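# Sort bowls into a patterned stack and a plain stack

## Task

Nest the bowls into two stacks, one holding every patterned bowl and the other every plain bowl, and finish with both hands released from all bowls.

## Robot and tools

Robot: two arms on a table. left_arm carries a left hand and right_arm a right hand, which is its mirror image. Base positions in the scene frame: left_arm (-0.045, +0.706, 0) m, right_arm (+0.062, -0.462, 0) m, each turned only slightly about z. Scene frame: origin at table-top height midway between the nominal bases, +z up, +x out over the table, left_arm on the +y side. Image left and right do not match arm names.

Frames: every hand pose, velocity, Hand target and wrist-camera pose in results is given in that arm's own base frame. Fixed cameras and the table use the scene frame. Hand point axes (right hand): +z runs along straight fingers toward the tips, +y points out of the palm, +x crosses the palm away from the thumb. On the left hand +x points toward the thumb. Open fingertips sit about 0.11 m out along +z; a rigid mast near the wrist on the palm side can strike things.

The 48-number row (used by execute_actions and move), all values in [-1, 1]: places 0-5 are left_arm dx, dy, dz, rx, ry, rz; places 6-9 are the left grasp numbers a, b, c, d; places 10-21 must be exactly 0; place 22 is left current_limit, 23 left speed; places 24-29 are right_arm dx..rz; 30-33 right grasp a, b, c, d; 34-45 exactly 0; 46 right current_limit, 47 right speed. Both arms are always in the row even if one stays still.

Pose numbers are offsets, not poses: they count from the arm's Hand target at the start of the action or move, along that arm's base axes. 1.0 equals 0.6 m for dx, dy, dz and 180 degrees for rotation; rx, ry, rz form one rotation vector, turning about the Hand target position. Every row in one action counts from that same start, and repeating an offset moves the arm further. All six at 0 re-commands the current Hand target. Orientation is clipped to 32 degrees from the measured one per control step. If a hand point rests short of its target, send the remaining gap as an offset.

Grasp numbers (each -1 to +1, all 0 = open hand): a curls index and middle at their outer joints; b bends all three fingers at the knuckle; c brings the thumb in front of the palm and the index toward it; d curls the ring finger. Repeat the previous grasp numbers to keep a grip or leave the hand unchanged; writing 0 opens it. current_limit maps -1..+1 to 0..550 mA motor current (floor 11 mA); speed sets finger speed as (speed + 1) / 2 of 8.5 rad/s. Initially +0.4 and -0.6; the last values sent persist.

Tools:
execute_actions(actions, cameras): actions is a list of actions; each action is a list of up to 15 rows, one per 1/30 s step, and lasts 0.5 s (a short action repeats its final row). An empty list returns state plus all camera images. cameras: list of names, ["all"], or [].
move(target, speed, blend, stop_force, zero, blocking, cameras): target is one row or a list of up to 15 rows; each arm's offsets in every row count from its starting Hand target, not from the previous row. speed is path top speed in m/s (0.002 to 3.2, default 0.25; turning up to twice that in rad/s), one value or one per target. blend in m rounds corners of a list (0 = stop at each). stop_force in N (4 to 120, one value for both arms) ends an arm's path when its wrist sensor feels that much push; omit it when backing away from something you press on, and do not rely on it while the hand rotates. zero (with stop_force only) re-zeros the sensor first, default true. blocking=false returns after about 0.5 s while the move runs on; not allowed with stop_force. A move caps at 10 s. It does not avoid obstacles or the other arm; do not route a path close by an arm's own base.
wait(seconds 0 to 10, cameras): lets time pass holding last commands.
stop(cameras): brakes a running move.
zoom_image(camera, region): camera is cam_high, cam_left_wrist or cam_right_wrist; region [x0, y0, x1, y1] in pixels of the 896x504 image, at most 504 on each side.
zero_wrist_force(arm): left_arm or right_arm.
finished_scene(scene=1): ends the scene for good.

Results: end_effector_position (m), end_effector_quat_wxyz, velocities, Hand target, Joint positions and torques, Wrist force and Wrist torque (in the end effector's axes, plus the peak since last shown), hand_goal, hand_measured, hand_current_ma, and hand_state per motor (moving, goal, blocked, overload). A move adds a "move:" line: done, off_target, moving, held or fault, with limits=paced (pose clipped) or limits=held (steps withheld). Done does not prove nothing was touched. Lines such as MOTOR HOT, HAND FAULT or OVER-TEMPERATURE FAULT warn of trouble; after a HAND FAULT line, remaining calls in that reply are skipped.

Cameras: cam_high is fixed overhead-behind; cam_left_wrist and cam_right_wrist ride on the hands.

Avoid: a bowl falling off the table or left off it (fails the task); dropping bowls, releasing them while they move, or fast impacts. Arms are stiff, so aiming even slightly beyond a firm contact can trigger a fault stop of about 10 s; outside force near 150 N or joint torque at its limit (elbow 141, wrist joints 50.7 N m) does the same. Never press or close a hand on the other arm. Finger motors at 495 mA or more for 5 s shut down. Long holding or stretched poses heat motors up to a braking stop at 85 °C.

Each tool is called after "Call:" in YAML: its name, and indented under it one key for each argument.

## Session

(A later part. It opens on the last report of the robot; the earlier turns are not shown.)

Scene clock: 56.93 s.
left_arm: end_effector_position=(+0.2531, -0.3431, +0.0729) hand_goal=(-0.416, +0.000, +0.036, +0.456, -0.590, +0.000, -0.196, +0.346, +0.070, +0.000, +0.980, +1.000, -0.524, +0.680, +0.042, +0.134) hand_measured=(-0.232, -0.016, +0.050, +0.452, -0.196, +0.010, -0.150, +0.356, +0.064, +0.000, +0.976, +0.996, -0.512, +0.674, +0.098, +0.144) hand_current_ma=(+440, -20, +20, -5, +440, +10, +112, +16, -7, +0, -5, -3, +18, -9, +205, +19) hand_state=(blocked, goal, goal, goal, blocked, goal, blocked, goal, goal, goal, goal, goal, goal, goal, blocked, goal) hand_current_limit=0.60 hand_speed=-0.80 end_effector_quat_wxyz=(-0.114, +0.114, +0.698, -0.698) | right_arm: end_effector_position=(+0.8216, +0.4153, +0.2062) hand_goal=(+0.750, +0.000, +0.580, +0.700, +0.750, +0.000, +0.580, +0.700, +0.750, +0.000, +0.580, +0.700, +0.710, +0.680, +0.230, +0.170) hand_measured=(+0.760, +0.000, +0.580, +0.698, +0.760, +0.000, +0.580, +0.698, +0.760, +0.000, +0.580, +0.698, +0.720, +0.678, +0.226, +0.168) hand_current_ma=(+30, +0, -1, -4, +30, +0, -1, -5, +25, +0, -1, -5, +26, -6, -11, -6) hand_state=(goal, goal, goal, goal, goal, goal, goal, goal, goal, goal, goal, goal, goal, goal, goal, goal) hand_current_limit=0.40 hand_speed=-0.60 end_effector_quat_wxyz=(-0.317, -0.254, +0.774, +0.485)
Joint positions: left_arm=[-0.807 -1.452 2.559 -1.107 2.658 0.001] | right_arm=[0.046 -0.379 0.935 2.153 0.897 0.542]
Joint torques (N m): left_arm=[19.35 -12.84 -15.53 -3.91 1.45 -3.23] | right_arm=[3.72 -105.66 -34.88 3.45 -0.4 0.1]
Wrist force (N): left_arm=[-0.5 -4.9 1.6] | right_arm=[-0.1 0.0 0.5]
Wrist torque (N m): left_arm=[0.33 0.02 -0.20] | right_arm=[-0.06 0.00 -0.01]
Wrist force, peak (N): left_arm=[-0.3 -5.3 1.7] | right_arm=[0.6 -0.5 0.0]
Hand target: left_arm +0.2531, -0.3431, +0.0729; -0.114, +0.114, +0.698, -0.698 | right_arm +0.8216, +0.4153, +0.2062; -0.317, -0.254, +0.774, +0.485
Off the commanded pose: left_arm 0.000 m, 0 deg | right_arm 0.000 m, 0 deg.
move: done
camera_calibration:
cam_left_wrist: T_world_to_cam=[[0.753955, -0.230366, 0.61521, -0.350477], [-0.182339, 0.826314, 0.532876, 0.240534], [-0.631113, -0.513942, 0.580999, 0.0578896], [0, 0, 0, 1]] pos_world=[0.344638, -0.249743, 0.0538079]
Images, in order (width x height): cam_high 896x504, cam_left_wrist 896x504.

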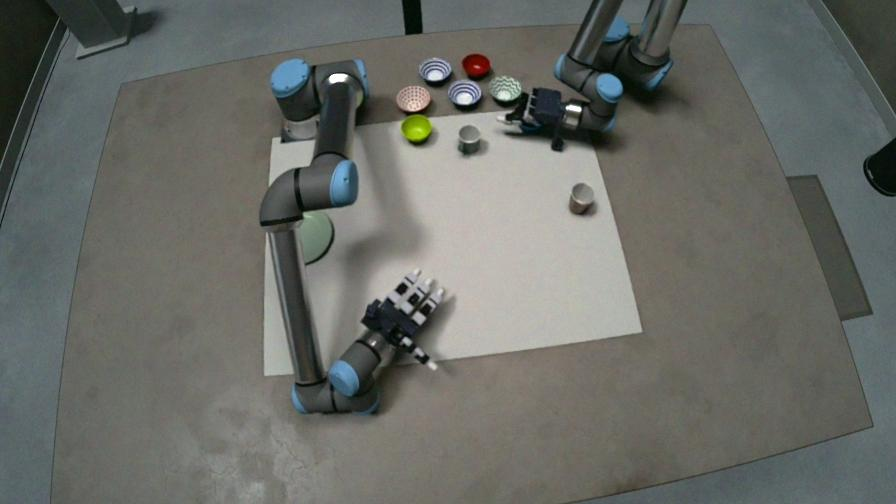

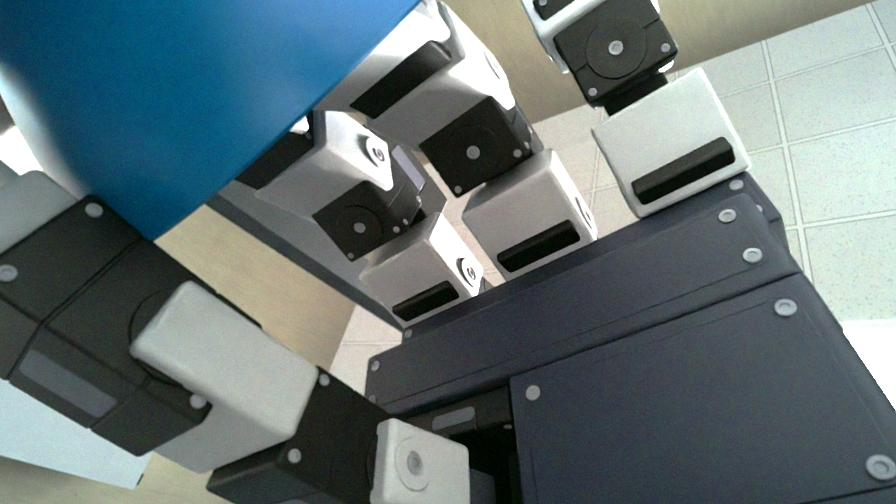

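Call:
move:
  target: [0,0,0.1,0,0,0, 0.4,0.68,0.75,-0.25,0,0,0,0,0,0,0,0,0,0,0,0, 0.6,-0.8, 0,0,0,0,0,0, 0,0,0,0,0,0,0,0,0,0,0,0,0,0,0,0, 0.4,-0.6]
  speed: 0.08
  cameras: ["cam_high", "cam_left_wrist"]

Call:
zoom_image:
  camera: "cam_high"
  region: [460, 50, 600, 160]

Scene clock: 58.77 s.
left_arm: end_effector_position=(+0.2531, -0.3431, +0.1329) hand_goal=(-0.416, +0.000, +0.036, +0.456, -0.590, +0.000, -0.196, +0.346, +0.070, +0.000, +0.980, +1.000, -0.524, +0.680, +0.042, +0.134) hand_measured=(-0.320, -0.026, +0.072, +0.472, -0.276, +0.010, -0.150, +0.358, +0.064, +0.000, +0.976, +0.996, -0.506, +0.674, +0.098, +0.148) hand_current_ma=(+328, -43, +82, +27, +440, +10, +112, +19, -7, +0, -5, -3, +32, -9, +211, +34) hand_state=(blocked, blocked, blocked, goal, blocked, goal, blocked, goal, goal, goal, goal, goal, goal, goal, blocked, goal) hand_current_limit=0.60 hand_speed=-0.80 end_effector_quat_wxyz=(-0.114, +0.114, +0.698, -0.698) | right_arm: end_effector_position=(+0.8216, +0.4153, +0.2062) hand_goal=(+0.750, +0.000, +0.580, +0.700, +0.750, +0.000, +0.580, +0.700, +0.750, +0.000, +0.580, +0.700, +0.710, +0.680, +0.230, +0.170) hand_measured=(+0.760, +0.000, +0.580, +0.698, +0.760, +0.000, +0.580, +0.698, +0.760, +0.000, +0.580, +0.698, +0.720, +0.678, +0.226, +0.168) hand_current_ma=(+30, +0, -1, -4, +30, +0, -1, -5, +25, +0, -1, -5, +26, -6, -11, -6) hand_state=(goal, goal, goal, goal, goal, goal, goal, goal, goal, goal, goal, goal, goal, goal, goal, goal) hand_current_limit=0.40 hand_speed=-0.60 end_effector_quat_wxyz=(-0.317, -0.254, +0.774, +0.485)
Joint positions: left_arm=[-0.807 -1.599 2.521 -0.922 2.658 0.001] | right_arm=[0.046 -0.379 0.935 2.153 0.897 0.542]
Joint torques (N m): left_arm=[-10.59 -35.49 -35.67 2.86 -2.38 3.75] | right_arm=[4.04 -106.36 -33.83 3.12 -0.37 0.26]
Wrist force (N): left_arm=[-0.3 3.0 0.4] | right_arm=[0.2 -0.2 0.2]
Wrist torque (N m): left_arm=[0.43 -0.02 -0.33] | right_arm=[-0.06 -0.03 0.01]
Wrist force, peak (N): left_arm=[-0.1 -5.4 1.7] | right_arm=[0.8 0.2 0.5]
Hand target: left_arm +0.2531, -0.3431, +0.1329; -0.114, +0.114, +0.698, -0.698 | right_arm +0.8216, +0.4153, +0.2062; -0.317, -0.254, +0.774, +0.485
Off the commanded pose: left_arm 0.000 m, 0 deg | right_arm 0.000 m, 0 deg.
move: done
camera_calibration:
cam_left_wrist: T_world_to_cam=[[0.753989, -0.230265, 0.615206, -0.387314], [-0.182407, 0.826323, 0.53284, 0.208645], [-0.631053, -0.513974, 0.581037, 0.0230547], [0, 0, 0, 1]] pos_world=[0.344638, -0.249743, 0.113708]
Images, in order (width x height): cam_high 896x504, cam_left_wrist 896x504.

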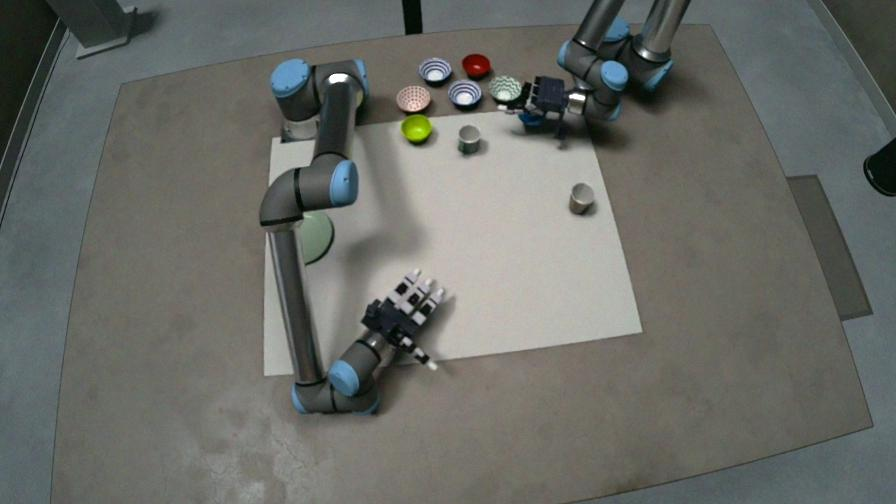

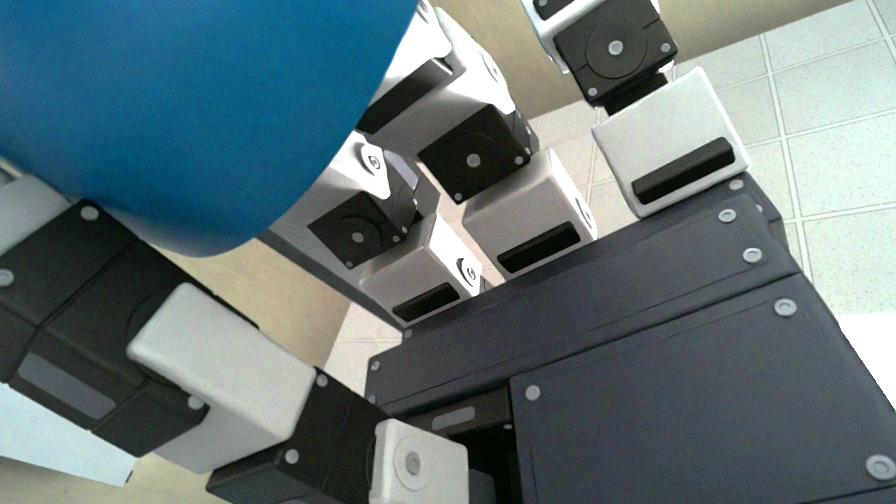

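Scaled by 3.600 from the camera's 896x504 image, which has a finer 1280x720 frame.

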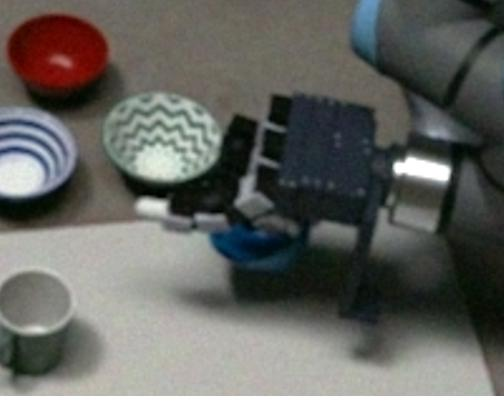

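Call:
zoom_image:
  camera: "cam_high"
  region: [500, 70, 570, 140]

Call:
zoom_image:
  camera: "cam_left_wrist"
  region: [0, 0, 504, 300]

Scaled by 7.200 from the camera's 896x504 image, which has a finer 1280x720 frame.

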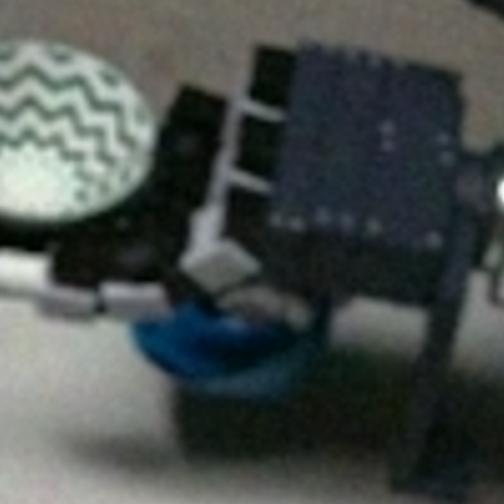

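Scaled by 1.000.

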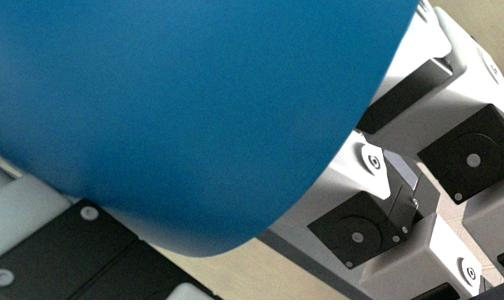

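Call:
move:
  target:
    - [0,0,0.145,0,0,0, 0.4,0.68,0.75,-0.25,0,0,0,0,0,0,0,0,0,0,0,0, 0.6,-0.8, 0,0,0,0,0,0, 0,0,0,0,0,0,0,0,0,0,0,0,0,0,0,0, 0.4,-0.6]
    - [0.027,-0.6762,0.145,0,0,0.3056, 0.4,0.68,0.75,-0.25,0,0,0,0,0,0,0,0,0,0,0,0, 0.6,-0.8, 0,0,0,0,0,0, 0,0,0,0,0,0,0,0,0,0,0,0,0,0,0,0, 0.4,-0.6]
  speed: 0.25
  blend: [0.03, 0]
  cameras: ["cam_high", "cam_left_wrist"]

Call:
zoom_image:
  camera: "cam_high"
  region: [370, 50, 470, 150]

Scene clock: 67.77 s.
left_arm: end_effector_position=(+0.2693, -0.7487, +0.2200) hand_goal=(-0.416, +0.000, +0.036, +0.456, -0.590, +0.000, -0.196, +0.346, +0.070, +0.000, +0.980, +1.000, -0.524, +0.680, +0.042, +0.134) hand_measured=(-0.320, -0.026, +0.074, +0.472, -0.276, +0.010, -0.150, +0.358, +0.064, +0.000, +0.976, +0.996, -0.506, +0.674, +0.098, +0.148) hand_current_ma=(+327, -43, +82, +27, +440, +10, +112, +19, -8, +0, -5, -3, +32, -9, +211, +35) hand_state=(blocked, blocked, blocked, goal, blocked, goal, blocked, goal, goal, goal, goal, goal, goal, goal, blocked, goal) hand_current_limit=0.60 hand_speed=-0.80 end_effector_quat_wxyz=(+0.222, -0.221, +0.672, -0.671) | right_arm: end_effector_position=(+0.8216, +0.4153, +0.2062) hand_goal=(+0.750, +0.000, +0.580, +0.700, +0.750, +0.000, +0.580, +0.700, +0.750, +0.000, +0.580, +0.700, +0.710, +0.680, +0.230, +0.170) hand_measured=(+0.760, +0.000, +0.580, +0.698, +0.760, +0.000, +0.580, +0.698, +0.760, +0.000, +0.580, +0.698, +0.720, +0.678, +0.226, +0.168) hand_current_ma=(+30, +0, -1, -4, +30, +0, -1, -5, +25, +0, -1, -5, +26, -6, -11, -6) hand_state=(goal, goal, goal, goal, goal, goal, goal, goal, goal, goal, goal, goal, goal, goal, goal, goal) hand_current_limit=0.40 hand_speed=-0.60 end_effector_quat_wxyz=(-0.317, -0.254, +0.774, +0.485)
Joint positions: left_arm=[-1.633 -1.431 2.118 -0.687 0.871 0] | right_arm=[0.046 -0.379 0.935 2.153 0.897 0.542]
Joint torques (N m): left_arm=[-12.03 -28.71 -43.72 2.1 -2.7 2.34] | right_arm=[2.93 -108.38 -34.5 2.74 -0.67 0]
Wrist force (N): left_arm=[0.0 2.8 0.1] | right_arm=[0.3 0.2 0.2]
Wrist torque (N m): left_arm=[0.49 -0.09 -0.34] | right_arm=[0.00 -0.04 0.03]
Wrist force, peak (N): left_arm=[-0.7 4.3 0.2] | right_arm=[0.7 -0.6 0.4]
Hand target: left_arm +0.2693, -0.7488, +0.2199; +0.222, -0.221, +0.672, -0.671 | right_arm +0.8216, +0.4153, +0.2062; -0.317, -0.254, +0.774, +0.485
Off the commanded pose: left_arm 0.000 m, 0 deg | right_arm 0.000 m, 0 deg.
move: done
camera_calibration:
cam_left_wrist: T_world_to_cam=[[0.621221, 0.485389, 0.615208, 0.0250854], [-0.781417, 0.324676, 0.532891, 0.286029], [0.0589164, -0.811778, 0.580987, -0.634546], [0, 0, 0, 1]] pos_world=[0.245309, -0.620153, 0.200808]
Images, in order (width x height): cam_high 896x504, cam_left_wrist 896x504.

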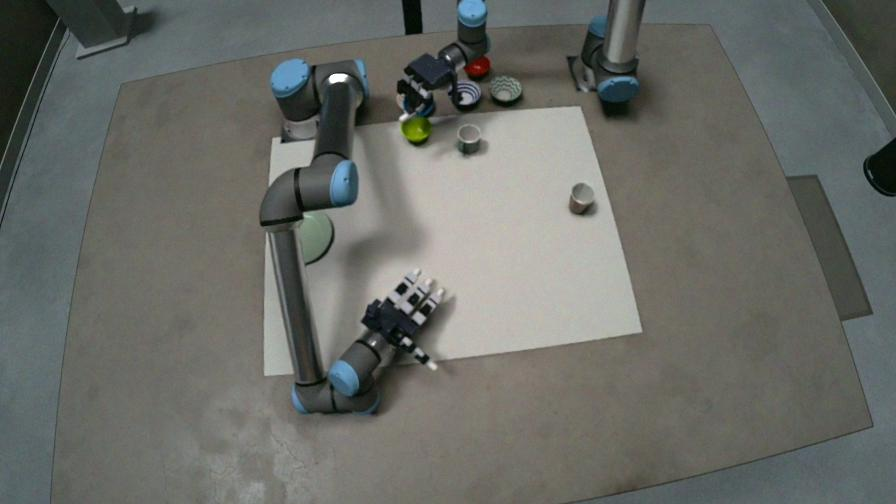

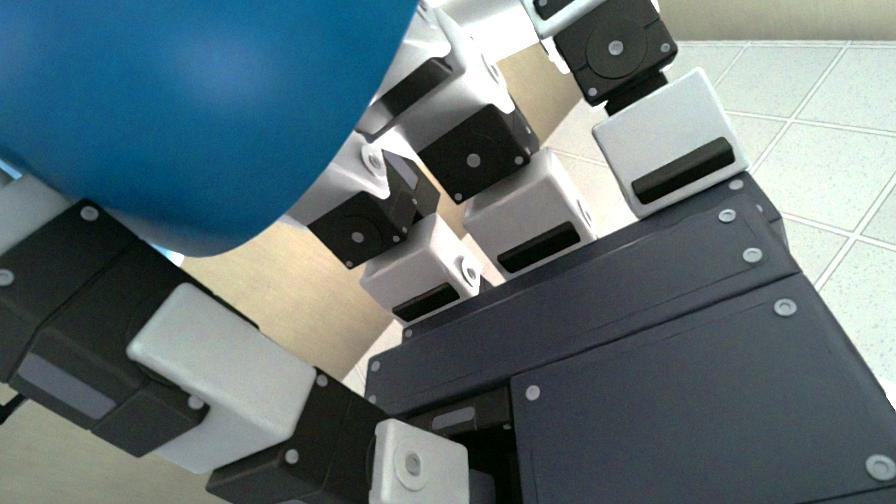

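Scaled by 5.040 from the camera's 896x504 image, which has a finer 1280x720 frame.

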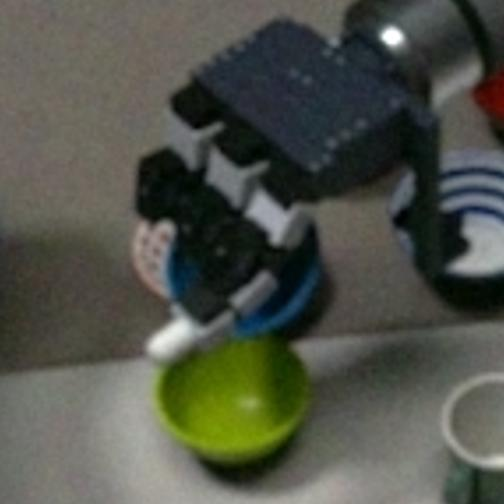

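Call:
zoom_image:
  camera: "cam_high"
  region: [392, 75, 448, 125]

Scaled by 9.000 from the camera's 896x504 image, which has a finer 1280x720 frame.

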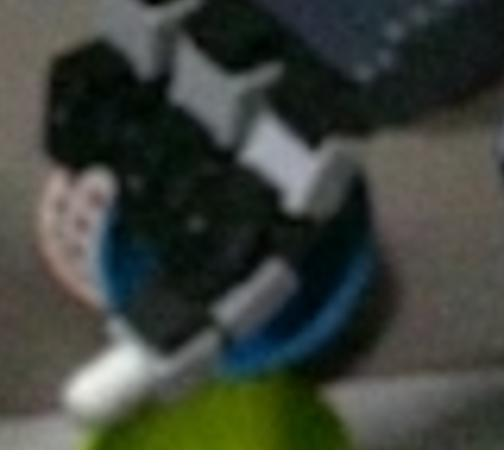

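Call:
move:
  target: [0.0128,-0.0175,-0.1667,0,0,0, 0.4,0.68,0.75,-0.25,0,0,0,0,0,0,0,0,0,0,0,0, 0.6,-0.8, 0,0,0,0,0,0, 0,0,0,0,0,0,0,0,0,0,0,0,0,0,0,0, 0.4,-0.6]
  speed: 0.12
  cameras: ["cam_high", "cam_left_wrist"]

Call:
zoom_image:
  camera: "cam_high"
  region: [385, 80, 455, 150]

Scene clock: 71.40 s.
left_arm: end_effector_position=(+0.2769, -0.7593, +0.1201) hand_goal=(-0.416, +0.000, +0.036, +0.456, -0.590, +0.000, -0.196, +0.346, +0.070, +0.000, +0.980, +1.000, -0.524, +0.680, +0.042, +0.134) hand_measured=(-0.320, -0.026, +0.074, +0.472, -0.276, +0.010, -0.150, +0.358, +0.064, +0.000, +0.976, +0.996, -0.506, +0.674, +0.100, +0.148) hand_current_ma=(+326, -43, +83, +27, +440, +10, +112, +20, -8, +0, -5, -3, +32, -9, +211, +35) hand_state=(blocked, blocked, blocked, goal, blocked, goal, blocked, goal, goal, goal, goal, goal, goal, goal, blocked, goal) hand_current_limit=0.60 hand_speed=-0.80 end_effector_quat_wxyz=(+0.222, -0.221, +0.672, -0.671) | right_arm: end_effector_position=(+0.8216, +0.4153, +0.2062) hand_goal=(+0.750, +0.000, +0.580, +0.700, +0.750, +0.000, +0.580, +0.700, +0.750, +0.000, +0.580, +0.700, +0.710, +0.680, +0.230, +0.170) hand_measured=(+0.760, +0.000, +0.580, +0.698, +0.760, +0.000, +0.580, +0.698, +0.760, +0.000, +0.580, +0.698, +0.720, +0.678, +0.226, +0.168) hand_current_ma=(+30, +0, -1, -4, +30, +0, -1, -5, +25, +0, -1, -5, +26, -6, -11, -6) hand_state=(goal, goal, goal, goal, goal, goal, goal, goal, goal, goal, goal, goal, goal, goal, goal, goal) hand_current_limit=0.40 hand_speed=-0.60 end_effector_quat_wxyz=(-0.317, -0.254, +0.774, +0.485)
Joint positions: left_arm=[-1.618 -1.276 2.161 -0.884 0.886 0] | right_arm=[0.046 -0.379 0.935 2.153 0.897 0.542]
Joint torques (N m): left_arm=[16.83 -33 -24.76 -5.24 1.9 4.11] | right_arm=[2.94 -104.91 -33.38 2.84 -1.09 -0.51]
Wrist force (N): left_arm=[-0.2 2.0 -0.3] | right_arm=[0.2 -0.1 -0.4]
Wrist torque (N m): left_arm=[0.43 -0.05 -0.36] | right_arm=[0.00 -0.02 0.00]
Wrist force, peak (N): left_arm=[-0.5 3.8 0.5] | right_arm=[0.3 -0.1 0.9]
Hand target: left_arm +0.2770, -0.7593, +0.1199; +0.222, -0.221, +0.672, -0.671 | right_arm +0.8216, +0.4153, +0.2062; -0.317, -0.254, +0.774, +0.485
Off the commanded pose: left_arm 0.000 m, 0 deg | right_arm 0.000 m, 0 deg.
move: done
camera_calibration:
cam_left_wrist: T_world_to_cam=[[0.621135, 0.485562, 0.615159, 0.0870417], [-0.781463, 0.324422, 0.532979, 0.348567], [0.0592231, -0.811776, 0.580958, -0.585638], [0, 0, 0, 1]] pos_world=[0.253011, -0.630753, 0.100908]
Images, in order (width x height): cam_high 896x504, cam_left_wrist 896x504.

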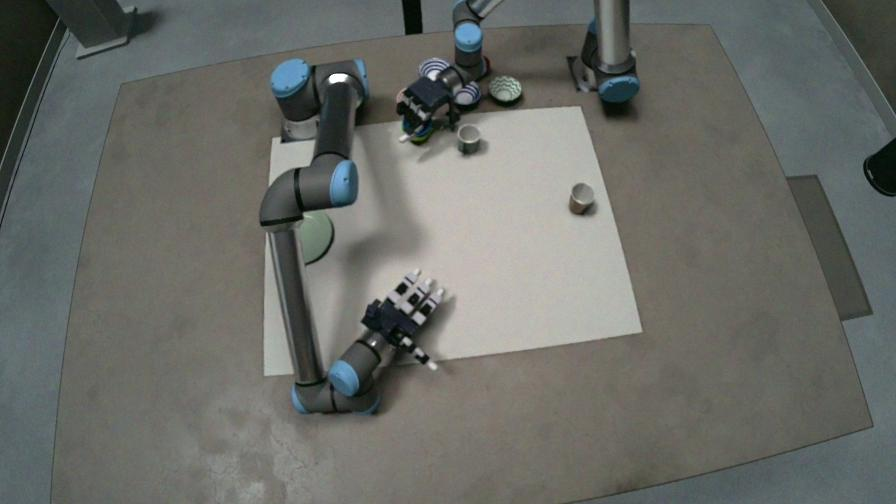

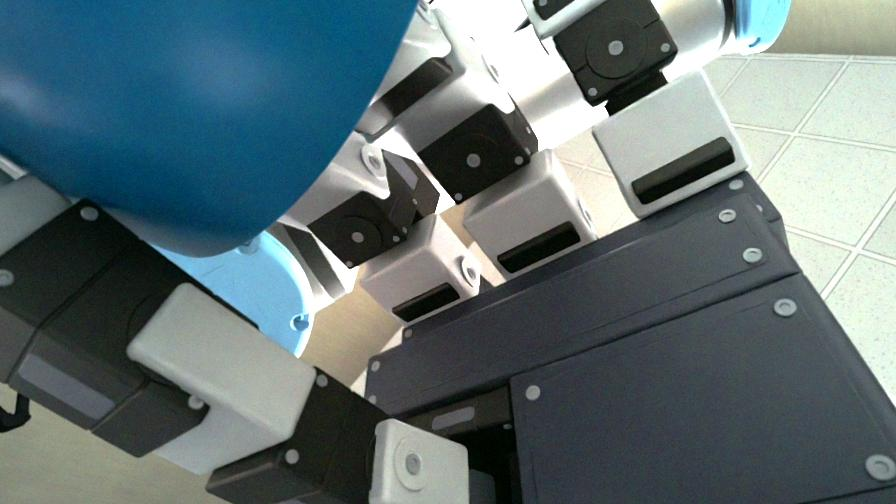

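Scaled by 7.200 from the camera's 896x504 image, which has a finer 1280x720 frame.

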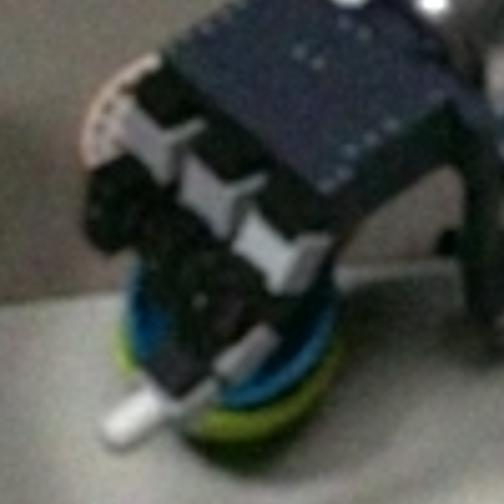

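Call:
move:
  target: [0,0,-0.0517,0,0,0, 0.4,0.68,0.75,-0.25,0,0,0,0,0,0,0,0,0,0,0,0, 0.6,-0.8, 0,0,0,0,0,0, 0,0,0,0,0,0,0,0,0,0,0,0,0,0,0,0, 0.4,-0.6]
  speed: 0.03
  stop_force: 5
  cameras: ["cam_high", "cam_left_wrist"]

Call:
zoom_image:
  camera: "cam_high"
  region: [385, 80, 455, 150]

Scene clock: 73.77 s.
left_arm: end_effector_position=(+0.2770, -0.7593, +0.1096) hand_goal=(-0.416, +0.000, +0.036, +0.456, -0.590, +0.000, -0.196, +0.346, +0.070, +0.000, +0.980, +1.000, -0.524, +0.680, +0.042, +0.134) hand_measured=(-0.324, -0.034, +0.074, +0.472, -0.298, +0.016, -0.152, +0.358, +0.064, +0.000, +0.976, +0.996, -0.502, +0.674, +0.118, +0.152) hand_current_ma=(+312, -59, +83, +26, +440, +22, +103, +20, -9, +0, -5, -3, +42, -11, +310, +47) hand_state=(blocked, blocked, blocked, goal, blocked, goal, blocked, goal, goal, goal, goal, goal, blocked, goal, blocked, goal) hand_current_limit=0.60 hand_speed=-0.80 end_effector_quat_wxyz=(+0.222, -0.221, +0.672, -0.671) | right_arm: end_effector_position=(+0.8216, +0.4153, +0.2062) hand_goal=(+0.750, +0.000, +0.580, +0.700, +0.750, +0.000, +0.580, +0.700, +0.750, +0.000, +0.580, +0.700, +0.710, +0.680, +0.230, +0.170) hand_measured=(+0.760, +0.000, +0.580, +0.698, +0.760, +0.000, +0.580, +0.698, +0.760, +0.000, +0.580, +0.698, +0.720, +0.678, +0.226, +0.168) hand_current_ma=(+30, +0, -1, -4, +30, +0, -1, -5, +25, +0, -1, -5, +26, -6, -11, -6) hand_state=(goal, goal, goal, goal, goal, goal, goal, goal, goal, goal, goal, goal, goal, goal, goal, goal) hand_current_limit=0.40 hand_speed=-0.60 end_effector_quat_wxyz=(-0.317, -0.254, +0.774, +0.485)
Joint positions: left_arm=[-1.618 -1.26 2.166 -0.905 0.887 0] | right_arm=[0.046 -0.379 0.935 2.153 0.897 0.542]
Joint torques (N m): left_arm=[13.11 -58.53 -37.13 2.18 1.09 0.02] | right_arm=[3.9 -105.11 -33.15 2.99 -0.34 -0.02]
Wrist force (N): left_arm=[-0.1 1.8 0.4] | right_arm=[0.3 -0.1 0.3]
Wrist torque (N m): left_arm=[0.47 -0.06 -0.31] | right_arm=[-0.05 -0.04 0.02]
Wrist force, peak (N): left_arm=[0.2 -2.7 -0.8] | right_arm=[0.8 -0.1 0.3]
Hand target: left_arm +0.2770, -0.7593, +0.1096; +0.222, -0.221, +0.672, -0.671 (not the last commanded pose) | right_arm +0.8216, +0.4153, +0.2062; -0.317, -0.254, +0.774, +0.485
Off the commanded pose: left_arm 0.021 m, 0 deg | right_arm 0.000 m, 0 deg.
move: contact (left_arm)
camera_calibration:
cam_left_wrist: T_world_to_cam=[[0.621103, 0.485488, 0.615249, 0.0933933], [-0.781496, 0.324435, 0.532923, 0.354131], [0.0591193, -0.811815, 0.580915, -0.57959], [0, 0, 0, 1]] pos_world=[0.25301, -0.630753, 0.0905076]
Images, in order (width x height): cam_high 896x504, cam_left_wrist 896x504.

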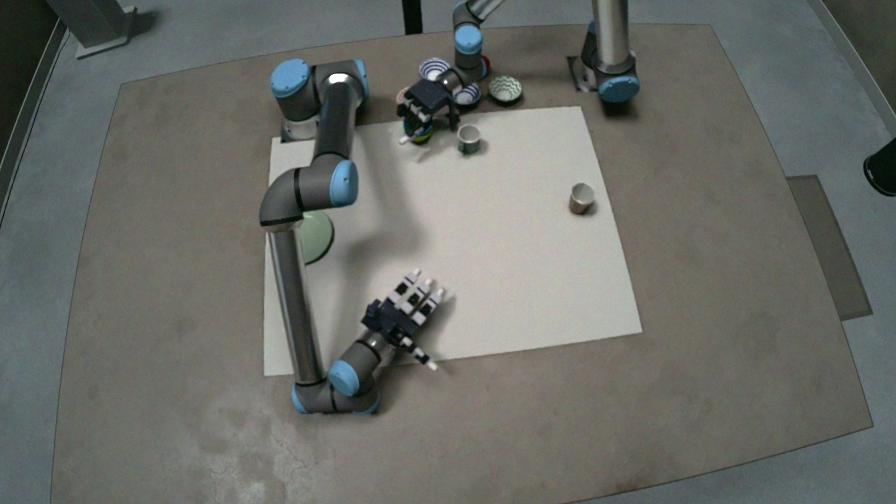

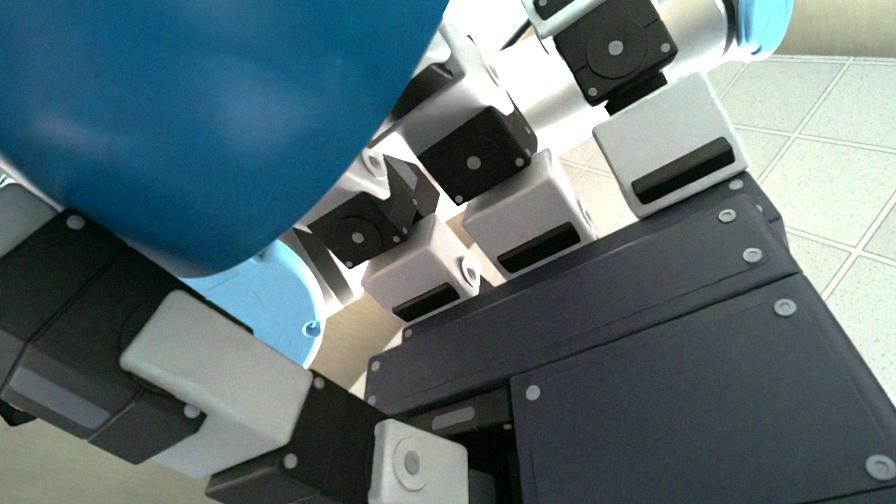

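Scaled by 7.200 from the camera's 896x504 image, which has a finer 1280x720 frame.

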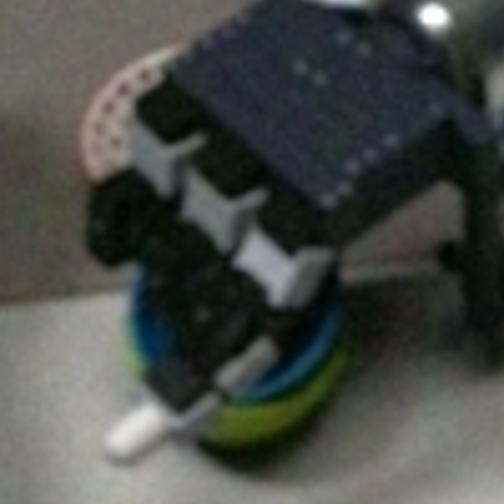

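Call:
move:
  target: [0,0,0,0,0,0, 0.4,0.42,0.75,-0.25,0,0,0,0,0,0,0,0,0,0,0,0, 0.2,-0.94, 0,0,0,0,0,0, 0,0,0,0,0,0,0,0,0,0,0,0,0,0,0,0, 0.4,-0.6]
  cameras: ["cam_high", "cam_left_wrist"]

Call:
zoom_image:
  camera: "cam_high"
  region: [385, 80, 455, 150]

Scene clock: 77.87 s.
left_arm: end_effector_position=(+0.2770, -0.7593, +0.1096) hand_goal=(-0.064, +0.000, -0.042, +0.404, -0.134, +0.000, -0.144, +0.346, +0.460, +0.000, +0.980, +1.000, -0.524, +0.680, +0.042, +0.082) hand_measured=(-0.074, -0.002, -0.038, +0.408, -0.140, +0.002, -0.140, +0.348, +0.438, +0.000, +0.976, +0.996, -0.518, +0.682, +0.054, +0.088) hand_current_ma=(-15, -2, +4, +3, -9, +2, +3, +1, -46, +0, -5, -3, +6, +3, +25, +10) hand_state=(goal, goal, goal, goal, goal, goal, goal, goal, blocked, goal, goal, goal, goal, goal, goal, goal) hand_current_limit=0.20 hand_speed=-0.94 end_effector_quat_wxyz=(+0.222, -0.221, +0.672, -0.671) | right_arm: end_effector_position=(+0.8216, +0.4153, +0.2062) hand_goal=(+0.750, +0.000, +0.580, +0.700, +0.750, +0.000, +0.580, +0.700, +0.750, +0.000, +0.580, +0.700, +0.710, +0.680, +0.230, +0.170) hand_measured=(+0.760, +0.000, +0.580, +0.698, +0.760, +0.000, +0.580, +0.698, +0.760, +0.000, +0.580, +0.698, +0.720, +0.678, +0.226, +0.168) hand_current_ma=(+30, +0, -1, -4, +30, +0, -1, -5, +25, +0, -1, -5, +26, -6, -11, -6) hand_state=(goal, goal, goal, goal, goal, goal, goal, goal, goal, goal, goal, goal, goal, goal, goal, goal) hand_current_limit=0.40 hand_speed=-0.60 end_effector_quat_wxyz=(-0.317, -0.254, +0.774, +0.485)
Joint positions: left_arm=[-1.618 -1.26 2.166 -0.905 0.887 0] | right_arm=[0.046 -0.379 0.935 2.153 0.897 0.542]
Joint torques (N m): left_arm=[8.08 -60.14 -34.26 1.08 1.44 0.38] | right_arm=[5.06 -101.87 -33.52 2.86 -0.75 0.08]
Wrist force (N): left_arm=[0.3 2.4 0.1] | right_arm=[0.2 -0.2 0.3]
Wrist torque (N m): left_arm=[0.40 -0.11 -0.30] | right_arm=[-0.05 -0.04 0.01]
Wrist force, peak (N): left_arm=[-0.1 2.7 0.2] | right_arm=[0.8 0.0 -0.2]
Hand target: left_arm +0.2770, -0.7593, +0.1096; +0.222, -0.221, +0.672, -0.671 | right_arm +0.8216, +0.4153, +0.2062; -0.317, -0.254, +0.774, +0.485
Off the commanded pose: left_arm 0.000 m, 0 deg | right_arm 0.000 m, 0 deg.
move: done
camera_calibration:
cam_left_wrist: T_world_to_cam=[[0.621103, 0.485488, 0.615249, 0.0933933], [-0.781496, 0.324435, 0.532923, 0.354131], [0.0591193, -0.811815, 0.580915, -0.57959], [0, 0, 0, 1]] pos_world=[0.25301, -0.630753, 0.0905076]
Images, in order (width x height): cam_high 896x504, cam_left_wrist 896x504.

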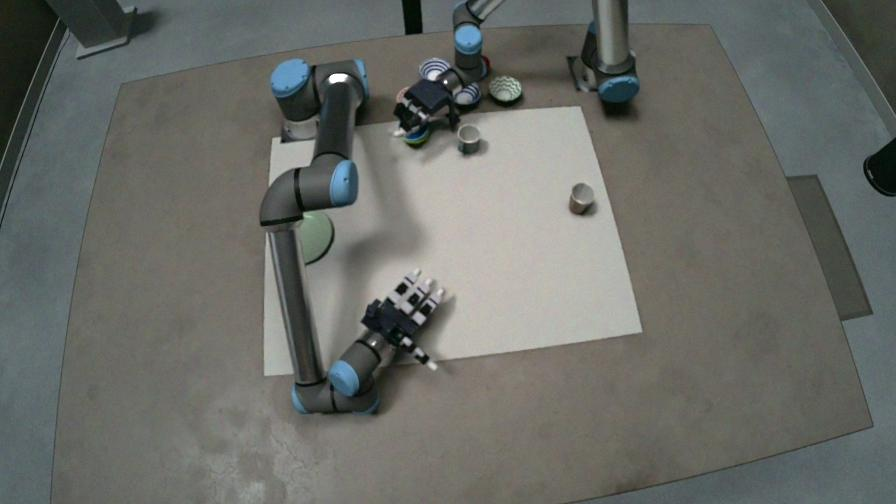

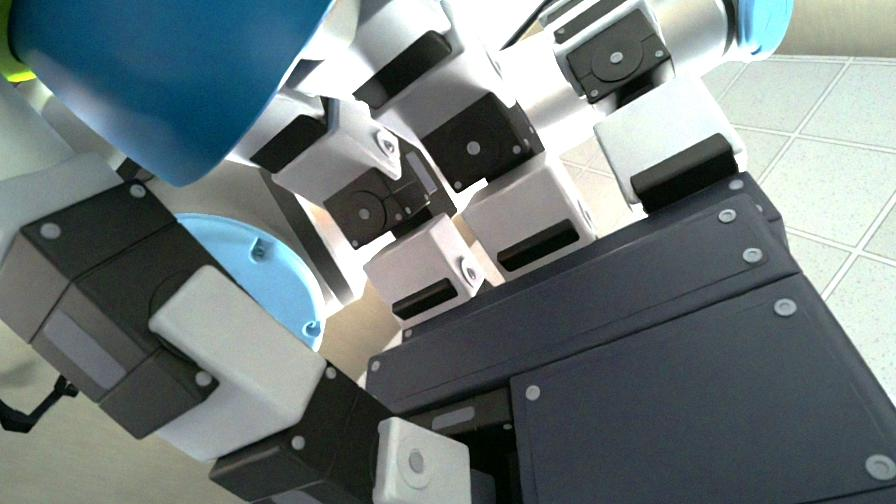

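Scaled by 7.200 from the camera's 896x504 image, which has a finer 1280x720 frame.

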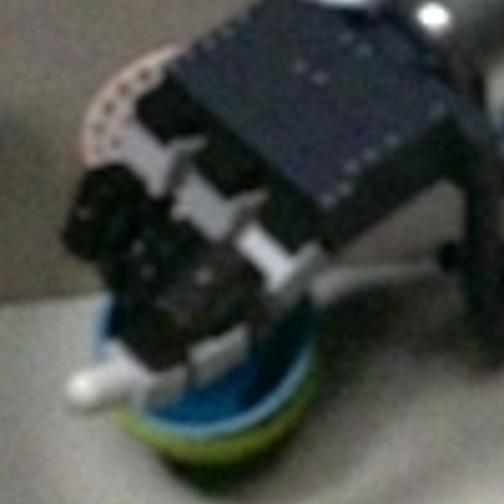

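Call:
move:
  target:
    - [0,0,0,0,0,0, 0.4,0.12,0.75,-0.25,0,0,0,0,0,0,0,0,0,0,0,0, 0.4,-0.8, 0,0,0,0,0,0, 0,0,0,0,0,0,0,0,0,0,0,0,0,0,0,0, 0.4,-0.6]
    - [-0.0198,0.0268,0,0,0,0, 0.4,0.12,0.75,-0.25,0,0,0,0,0,0,0,0,0,0,0,0, 0.4,-0.8, 0,0,0,0,0,0, 0,0,0,0,0,0,0,0,0,0,0,0,0,0,0,0, 0.4,-0.6]
    - [-0.0198,0.0268,0.21,0,0,0, 0.4,0.12,0.75,-0.25,0,0,0,0,0,0,0,0,0,0,0,0, 0.4,-0.8, 0,0,0,0,0,0, 0,0,0,0,0,0,0,0,0,0,0,0,0,0,0,0, 0.4,-0.6]
  speed: [0.1, 0.06, 0.12]
  blend: [0, 0.004, 0]
  cameras: ["cam_high"]

Call:
zoom_image:
  camera: "cam_high"
  region: [385, 40, 545, 150]

Scene clock: 81.87 s.
left_arm: end_effector_position=(+0.2651, -0.7432, +0.2355) hand_goal=(+0.340, +0.000, -0.132, +0.344, +0.390, +0.000, -0.084, +0.346, +0.910, +0.000, +0.980, +0.960, -0.524, +0.680, +0.042, +0.022) hand_measured=(+0.324, -0.002, -0.130, +0.348, +0.370, +0.002, -0.086, +0.348, +0.890, +0.000, +0.976, +0.962, -0.522, +0.682, +0.048, +0.024) hand_current_ma=(-26, -2, +2, +3, -39, +2, -2, +1, -39, +0, -5, +2, +1, +2, +8, +4) hand_state=(goal, goal, goal, goal, blocked, goal, goal, goal, blocked, goal, goal, goal, goal, goal, goal, goal) hand_current_limit=0.40 hand_speed=-0.80 end_effector_quat_wxyz=(+0.222, -0.221, +0.672, -0.671) | right_arm: end_effector_position=(+0.8216, +0.4153, +0.2062) hand_goal=(+0.750, +0.000, +0.580, +0.700, +0.750, +0.000, +0.580, +0.700, +0.750, +0.000, +0.580, +0.700, +0.710, +0.680, +0.230, +0.170) hand_measured=(+0.760, +0.000, +0.580, +0.698, +0.760, +0.000, +0.580, +0.698, +0.760, +0.000, +0.580, +0.698, +0.720, +0.678, +0.226, +0.168) hand_current_ma=(+30, +0, -1, -4, +30, +0, -1, -5, +25, +0, -1, -5, +26, -6, -11, -6) hand_state=(goal, goal, goal, goal, goal, goal, goal, goal, goal, goal, goal, goal, goal, goal, goal, goal) hand_current_limit=0.40 hand_speed=-0.60 end_effector_quat_wxyz=(-0.317, -0.254, +0.774, +0.485)
Joint positions: left_arm=[-1.642 -1.459 2.117 -0.657 0.862 0] | right_arm=[0.046 -0.379 0.935 2.153 0.897 0.542]
Joint torques (N m): left_arm=[-12.44 -49.72 -43.76 1.41 -2.44 -3.98] | right_arm=[2.5 -104.01 -32.89 2.73 -0.77 -0.17]
Wrist force (N): left_arm=[-0.2 2.4 0.0] | right_arm=[-0.1 -0.5 -0.1]
Wrist torque (N m): left_arm=[0.42 -0.07 -0.02] | right_arm=[-0.08 0.01 -0.02]
Wrist force, peak (N): left_arm=[-0.4 3.1 0.0] | right_arm=[0.5 -0.7 0.2]
Hand target: left_arm +0.2651, -0.7432, +0.2356; +0.222, -0.221, +0.672, -0.671 | right_arm +0.8216, +0.4153, +0.2062; -0.317, -0.254, +0.774, +0.485
Off the commanded pose: left_arm 0.000 m, 0 deg | right_arm 0.000 m, 0 deg.
move: done
Images, in order (width x height): cam_high 896x504.

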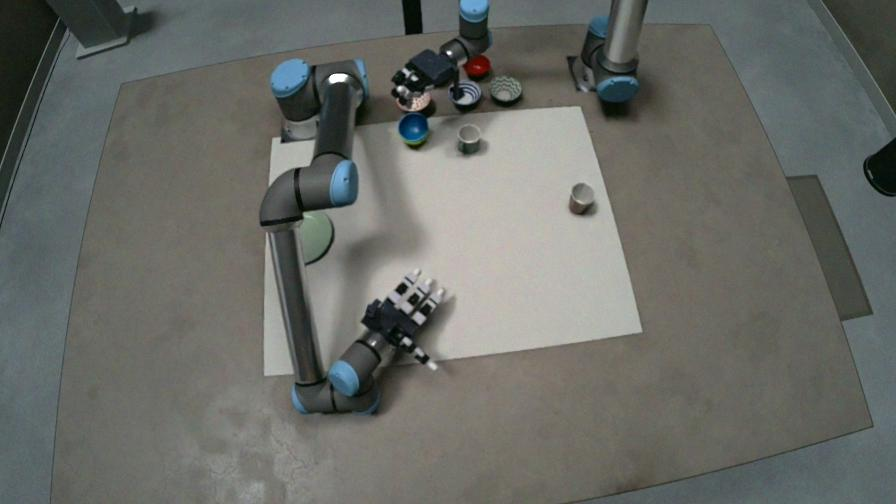

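Scaled by 3.150 from the camera's 896x504 image, which has a finer 1280x720 frame.

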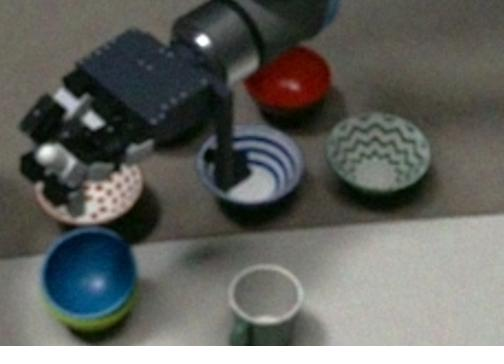

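Call:
zoom_image:
  camera: "cam_high"
  region: [390, 105, 440, 155]

Call:
zoom_image:
  camera: "cam_high"
  region: [480, 65, 530, 115]

Call:
zoom_image:
  camera: "cam_high"
  region: [440, 70, 490, 120]

Scaled by 10.080 from the camera's 896x504 image, which has a finer 1280x720 frame.

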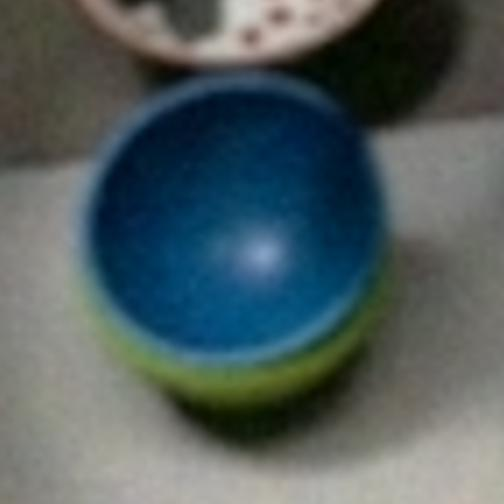

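Scaled by 10.080 from the camera's 896x504 image, which has a finer 1280x720 frame.

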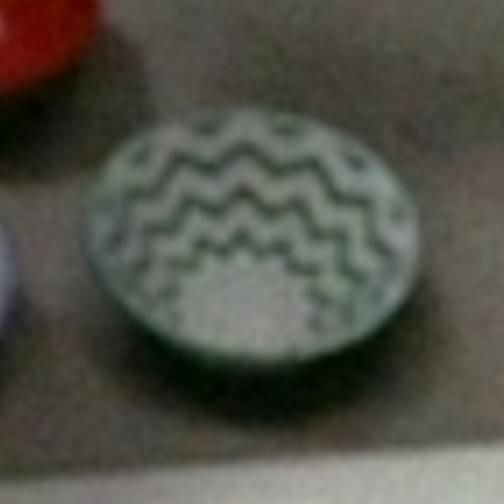

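Scaled by 10.080 from the camera's 896x504 image, which has a finer 1280x720 frame.

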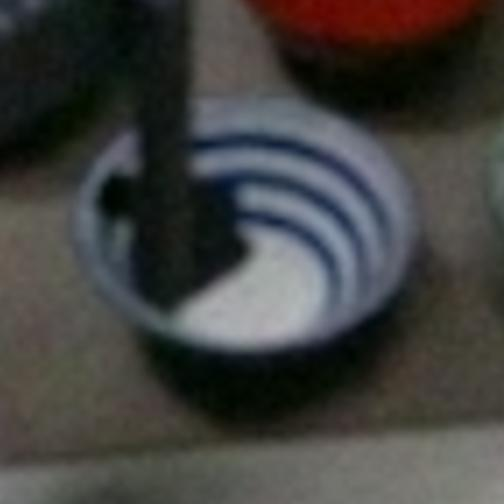

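Call:
move:
  target:
    - [-0.2373,0.6325,-0.026,0,0,-0.3889, 0.4,0.12,0.75,-0.25,0,0,0,0,0,0,0,0,0,0,0,0, 0.4,-0.8, 0,0,0,0,0,0, 0,0,0,0,0,0,0,0,0,0,0,0,0,0,0,0, 0.4,-0.6]
    - [-0.2373,0.6325,-0.2,0,0,-0.3889, 0.4,0.12,0.75,-0.25,0,0,0,0,0,0,0,0,0,0,0,0, 0.4,-0.8, 0,0,0,0,0,0, 0,0,0,0,0,0,0,0,0,0,0,0,0,0,0,0, 0.4,-0.6]
  speed: [0.3,0.15]
  blend: [0.01,0]
  cameras: ["cam_high","cam_left_wrist"]

Call:
zoom_image:
  camera: "cam_high"
  region: [460, 40, 560, 130]

Scene clock: 87.50 s.
left_arm: end_effector_position=(+0.1227, -0.3637, +0.1157) hand_goal=(+0.340, +0.000, -0.132, +0.344, +0.390, +0.000, -0.084, +0.346, +0.910, +0.000, +0.980, +0.960, -0.524, +0.680, +0.042, +0.022) hand_measured=(+0.326, -0.002, -0.130, +0.348, +0.370, +0.002, -0.086, +0.348, +0.890, +0.000, +0.976, +0.962, -0.522, +0.682, +0.046, +0.024) hand_current_ma=(-26, -2, +2, +3, -38, +2, -2, +1, -38, +0, -5, +2, +1, +2, +7, +4) hand_state=(goal, goal, goal, goal, goal, goal, goal, goal, goal, goal, goal, goal, goal, goal, goal, goal) hand_current_limit=0.40 hand_speed=-0.80 end_effector_quat_wxyz=(-0.204, +0.204, +0.677, -0.677) | right_arm: end_effector_position=(+0.8216, +0.4153, +0.2062) hand_goal=(+0.750, +0.000, +0.580, +0.700, +0.750, +0.000, +0.580, +0.700, +0.750, +0.000, +0.580, +0.700, +0.710, +0.680, +0.230, +0.170) hand_measured=(+0.760, +0.000, +0.580, +0.698, +0.760, +0.000, +0.580, +0.698, +0.760, +0.000, +0.580, +0.698, +0.720, +0.678, +0.226, +0.168) hand_current_ma=(+30, +0, -1, -4, +30, +0, -1, -5, +25, +0, -1, -5, +26, -6, -11, -6) hand_state=(goal, goal, goal, goal, goal, goal, goal, goal, goal, goal, goal, goal, goal, goal, goal, goal) hand_current_limit=0.40 hand_speed=-0.60 end_effector_quat_wxyz=(-0.317, -0.254, +0.774, +0.485)
Joint positions: left_arm=[-1.115 -1.65 2.618 -0.968 2.611 0.001] | right_arm=[0.046 -0.379 0.935 2.153 0.897 0.542]
Joint torques (N m): left_arm=[18.52 0.5 -19.94 -5.33 1.7 -3.76] | right_arm=[4.22 -102.94 -32.82 2.83 -0.35 -0.34]
Wrist force (N): left_arm=[-0.7 2.3 0.5] | right_arm=[-0.3 -0.4 0.0]
Wrist torque (N m): left_arm=[0.34 0.02 -0.02] | right_arm=[-0.05 0.04 -0.03]
Wrist force, peak (N): left_arm=[-0.7 3.1 0.4] | right_arm=[1.1 0.2 0.3]
Hand target: left_arm +0.1227, -0.3637, +0.1156; -0.204, +0.204, +0.677, -0.677 | right_arm +0.8216, +0.4153, +0.2062; -0.317, -0.254, +0.774, +0.485
Off the commanded pose: left_arm 0.000 m, 0 deg | right_arm 0.000 m, 0 deg.
move: done
camera_calibration:
cam_left_wrist: T_world_to_cam=[[0.668571, -0.417644, 0.615294, -0.340804], [0.0375426, 0.845299, 0.532972, 0.190999], [-0.7427, -0.33323, 0.580822, 0.01961], [0, 0, 0, 1]] pos_world=[0.235245, -0.297252, 0.0965073]
Images, in order (width x height): cam_high 896x504, cam_left_wrist 896x504.

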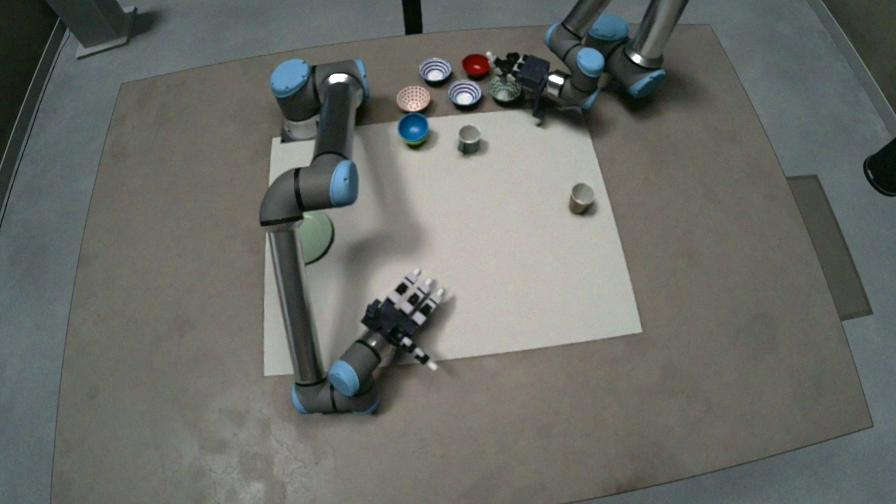

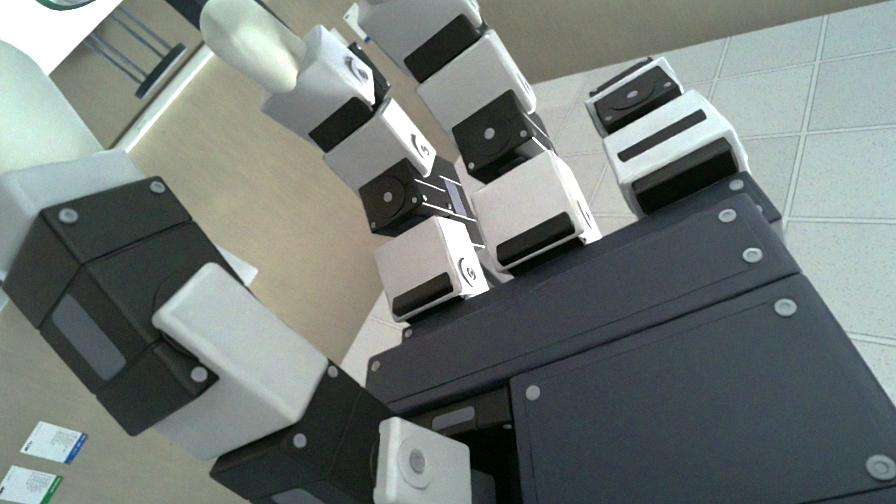

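Scaled by 5.040 from the camera's 896x504 image, which has a finer 1280x720 frame.

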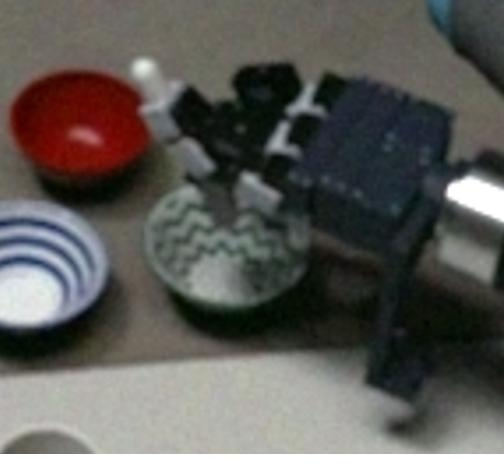

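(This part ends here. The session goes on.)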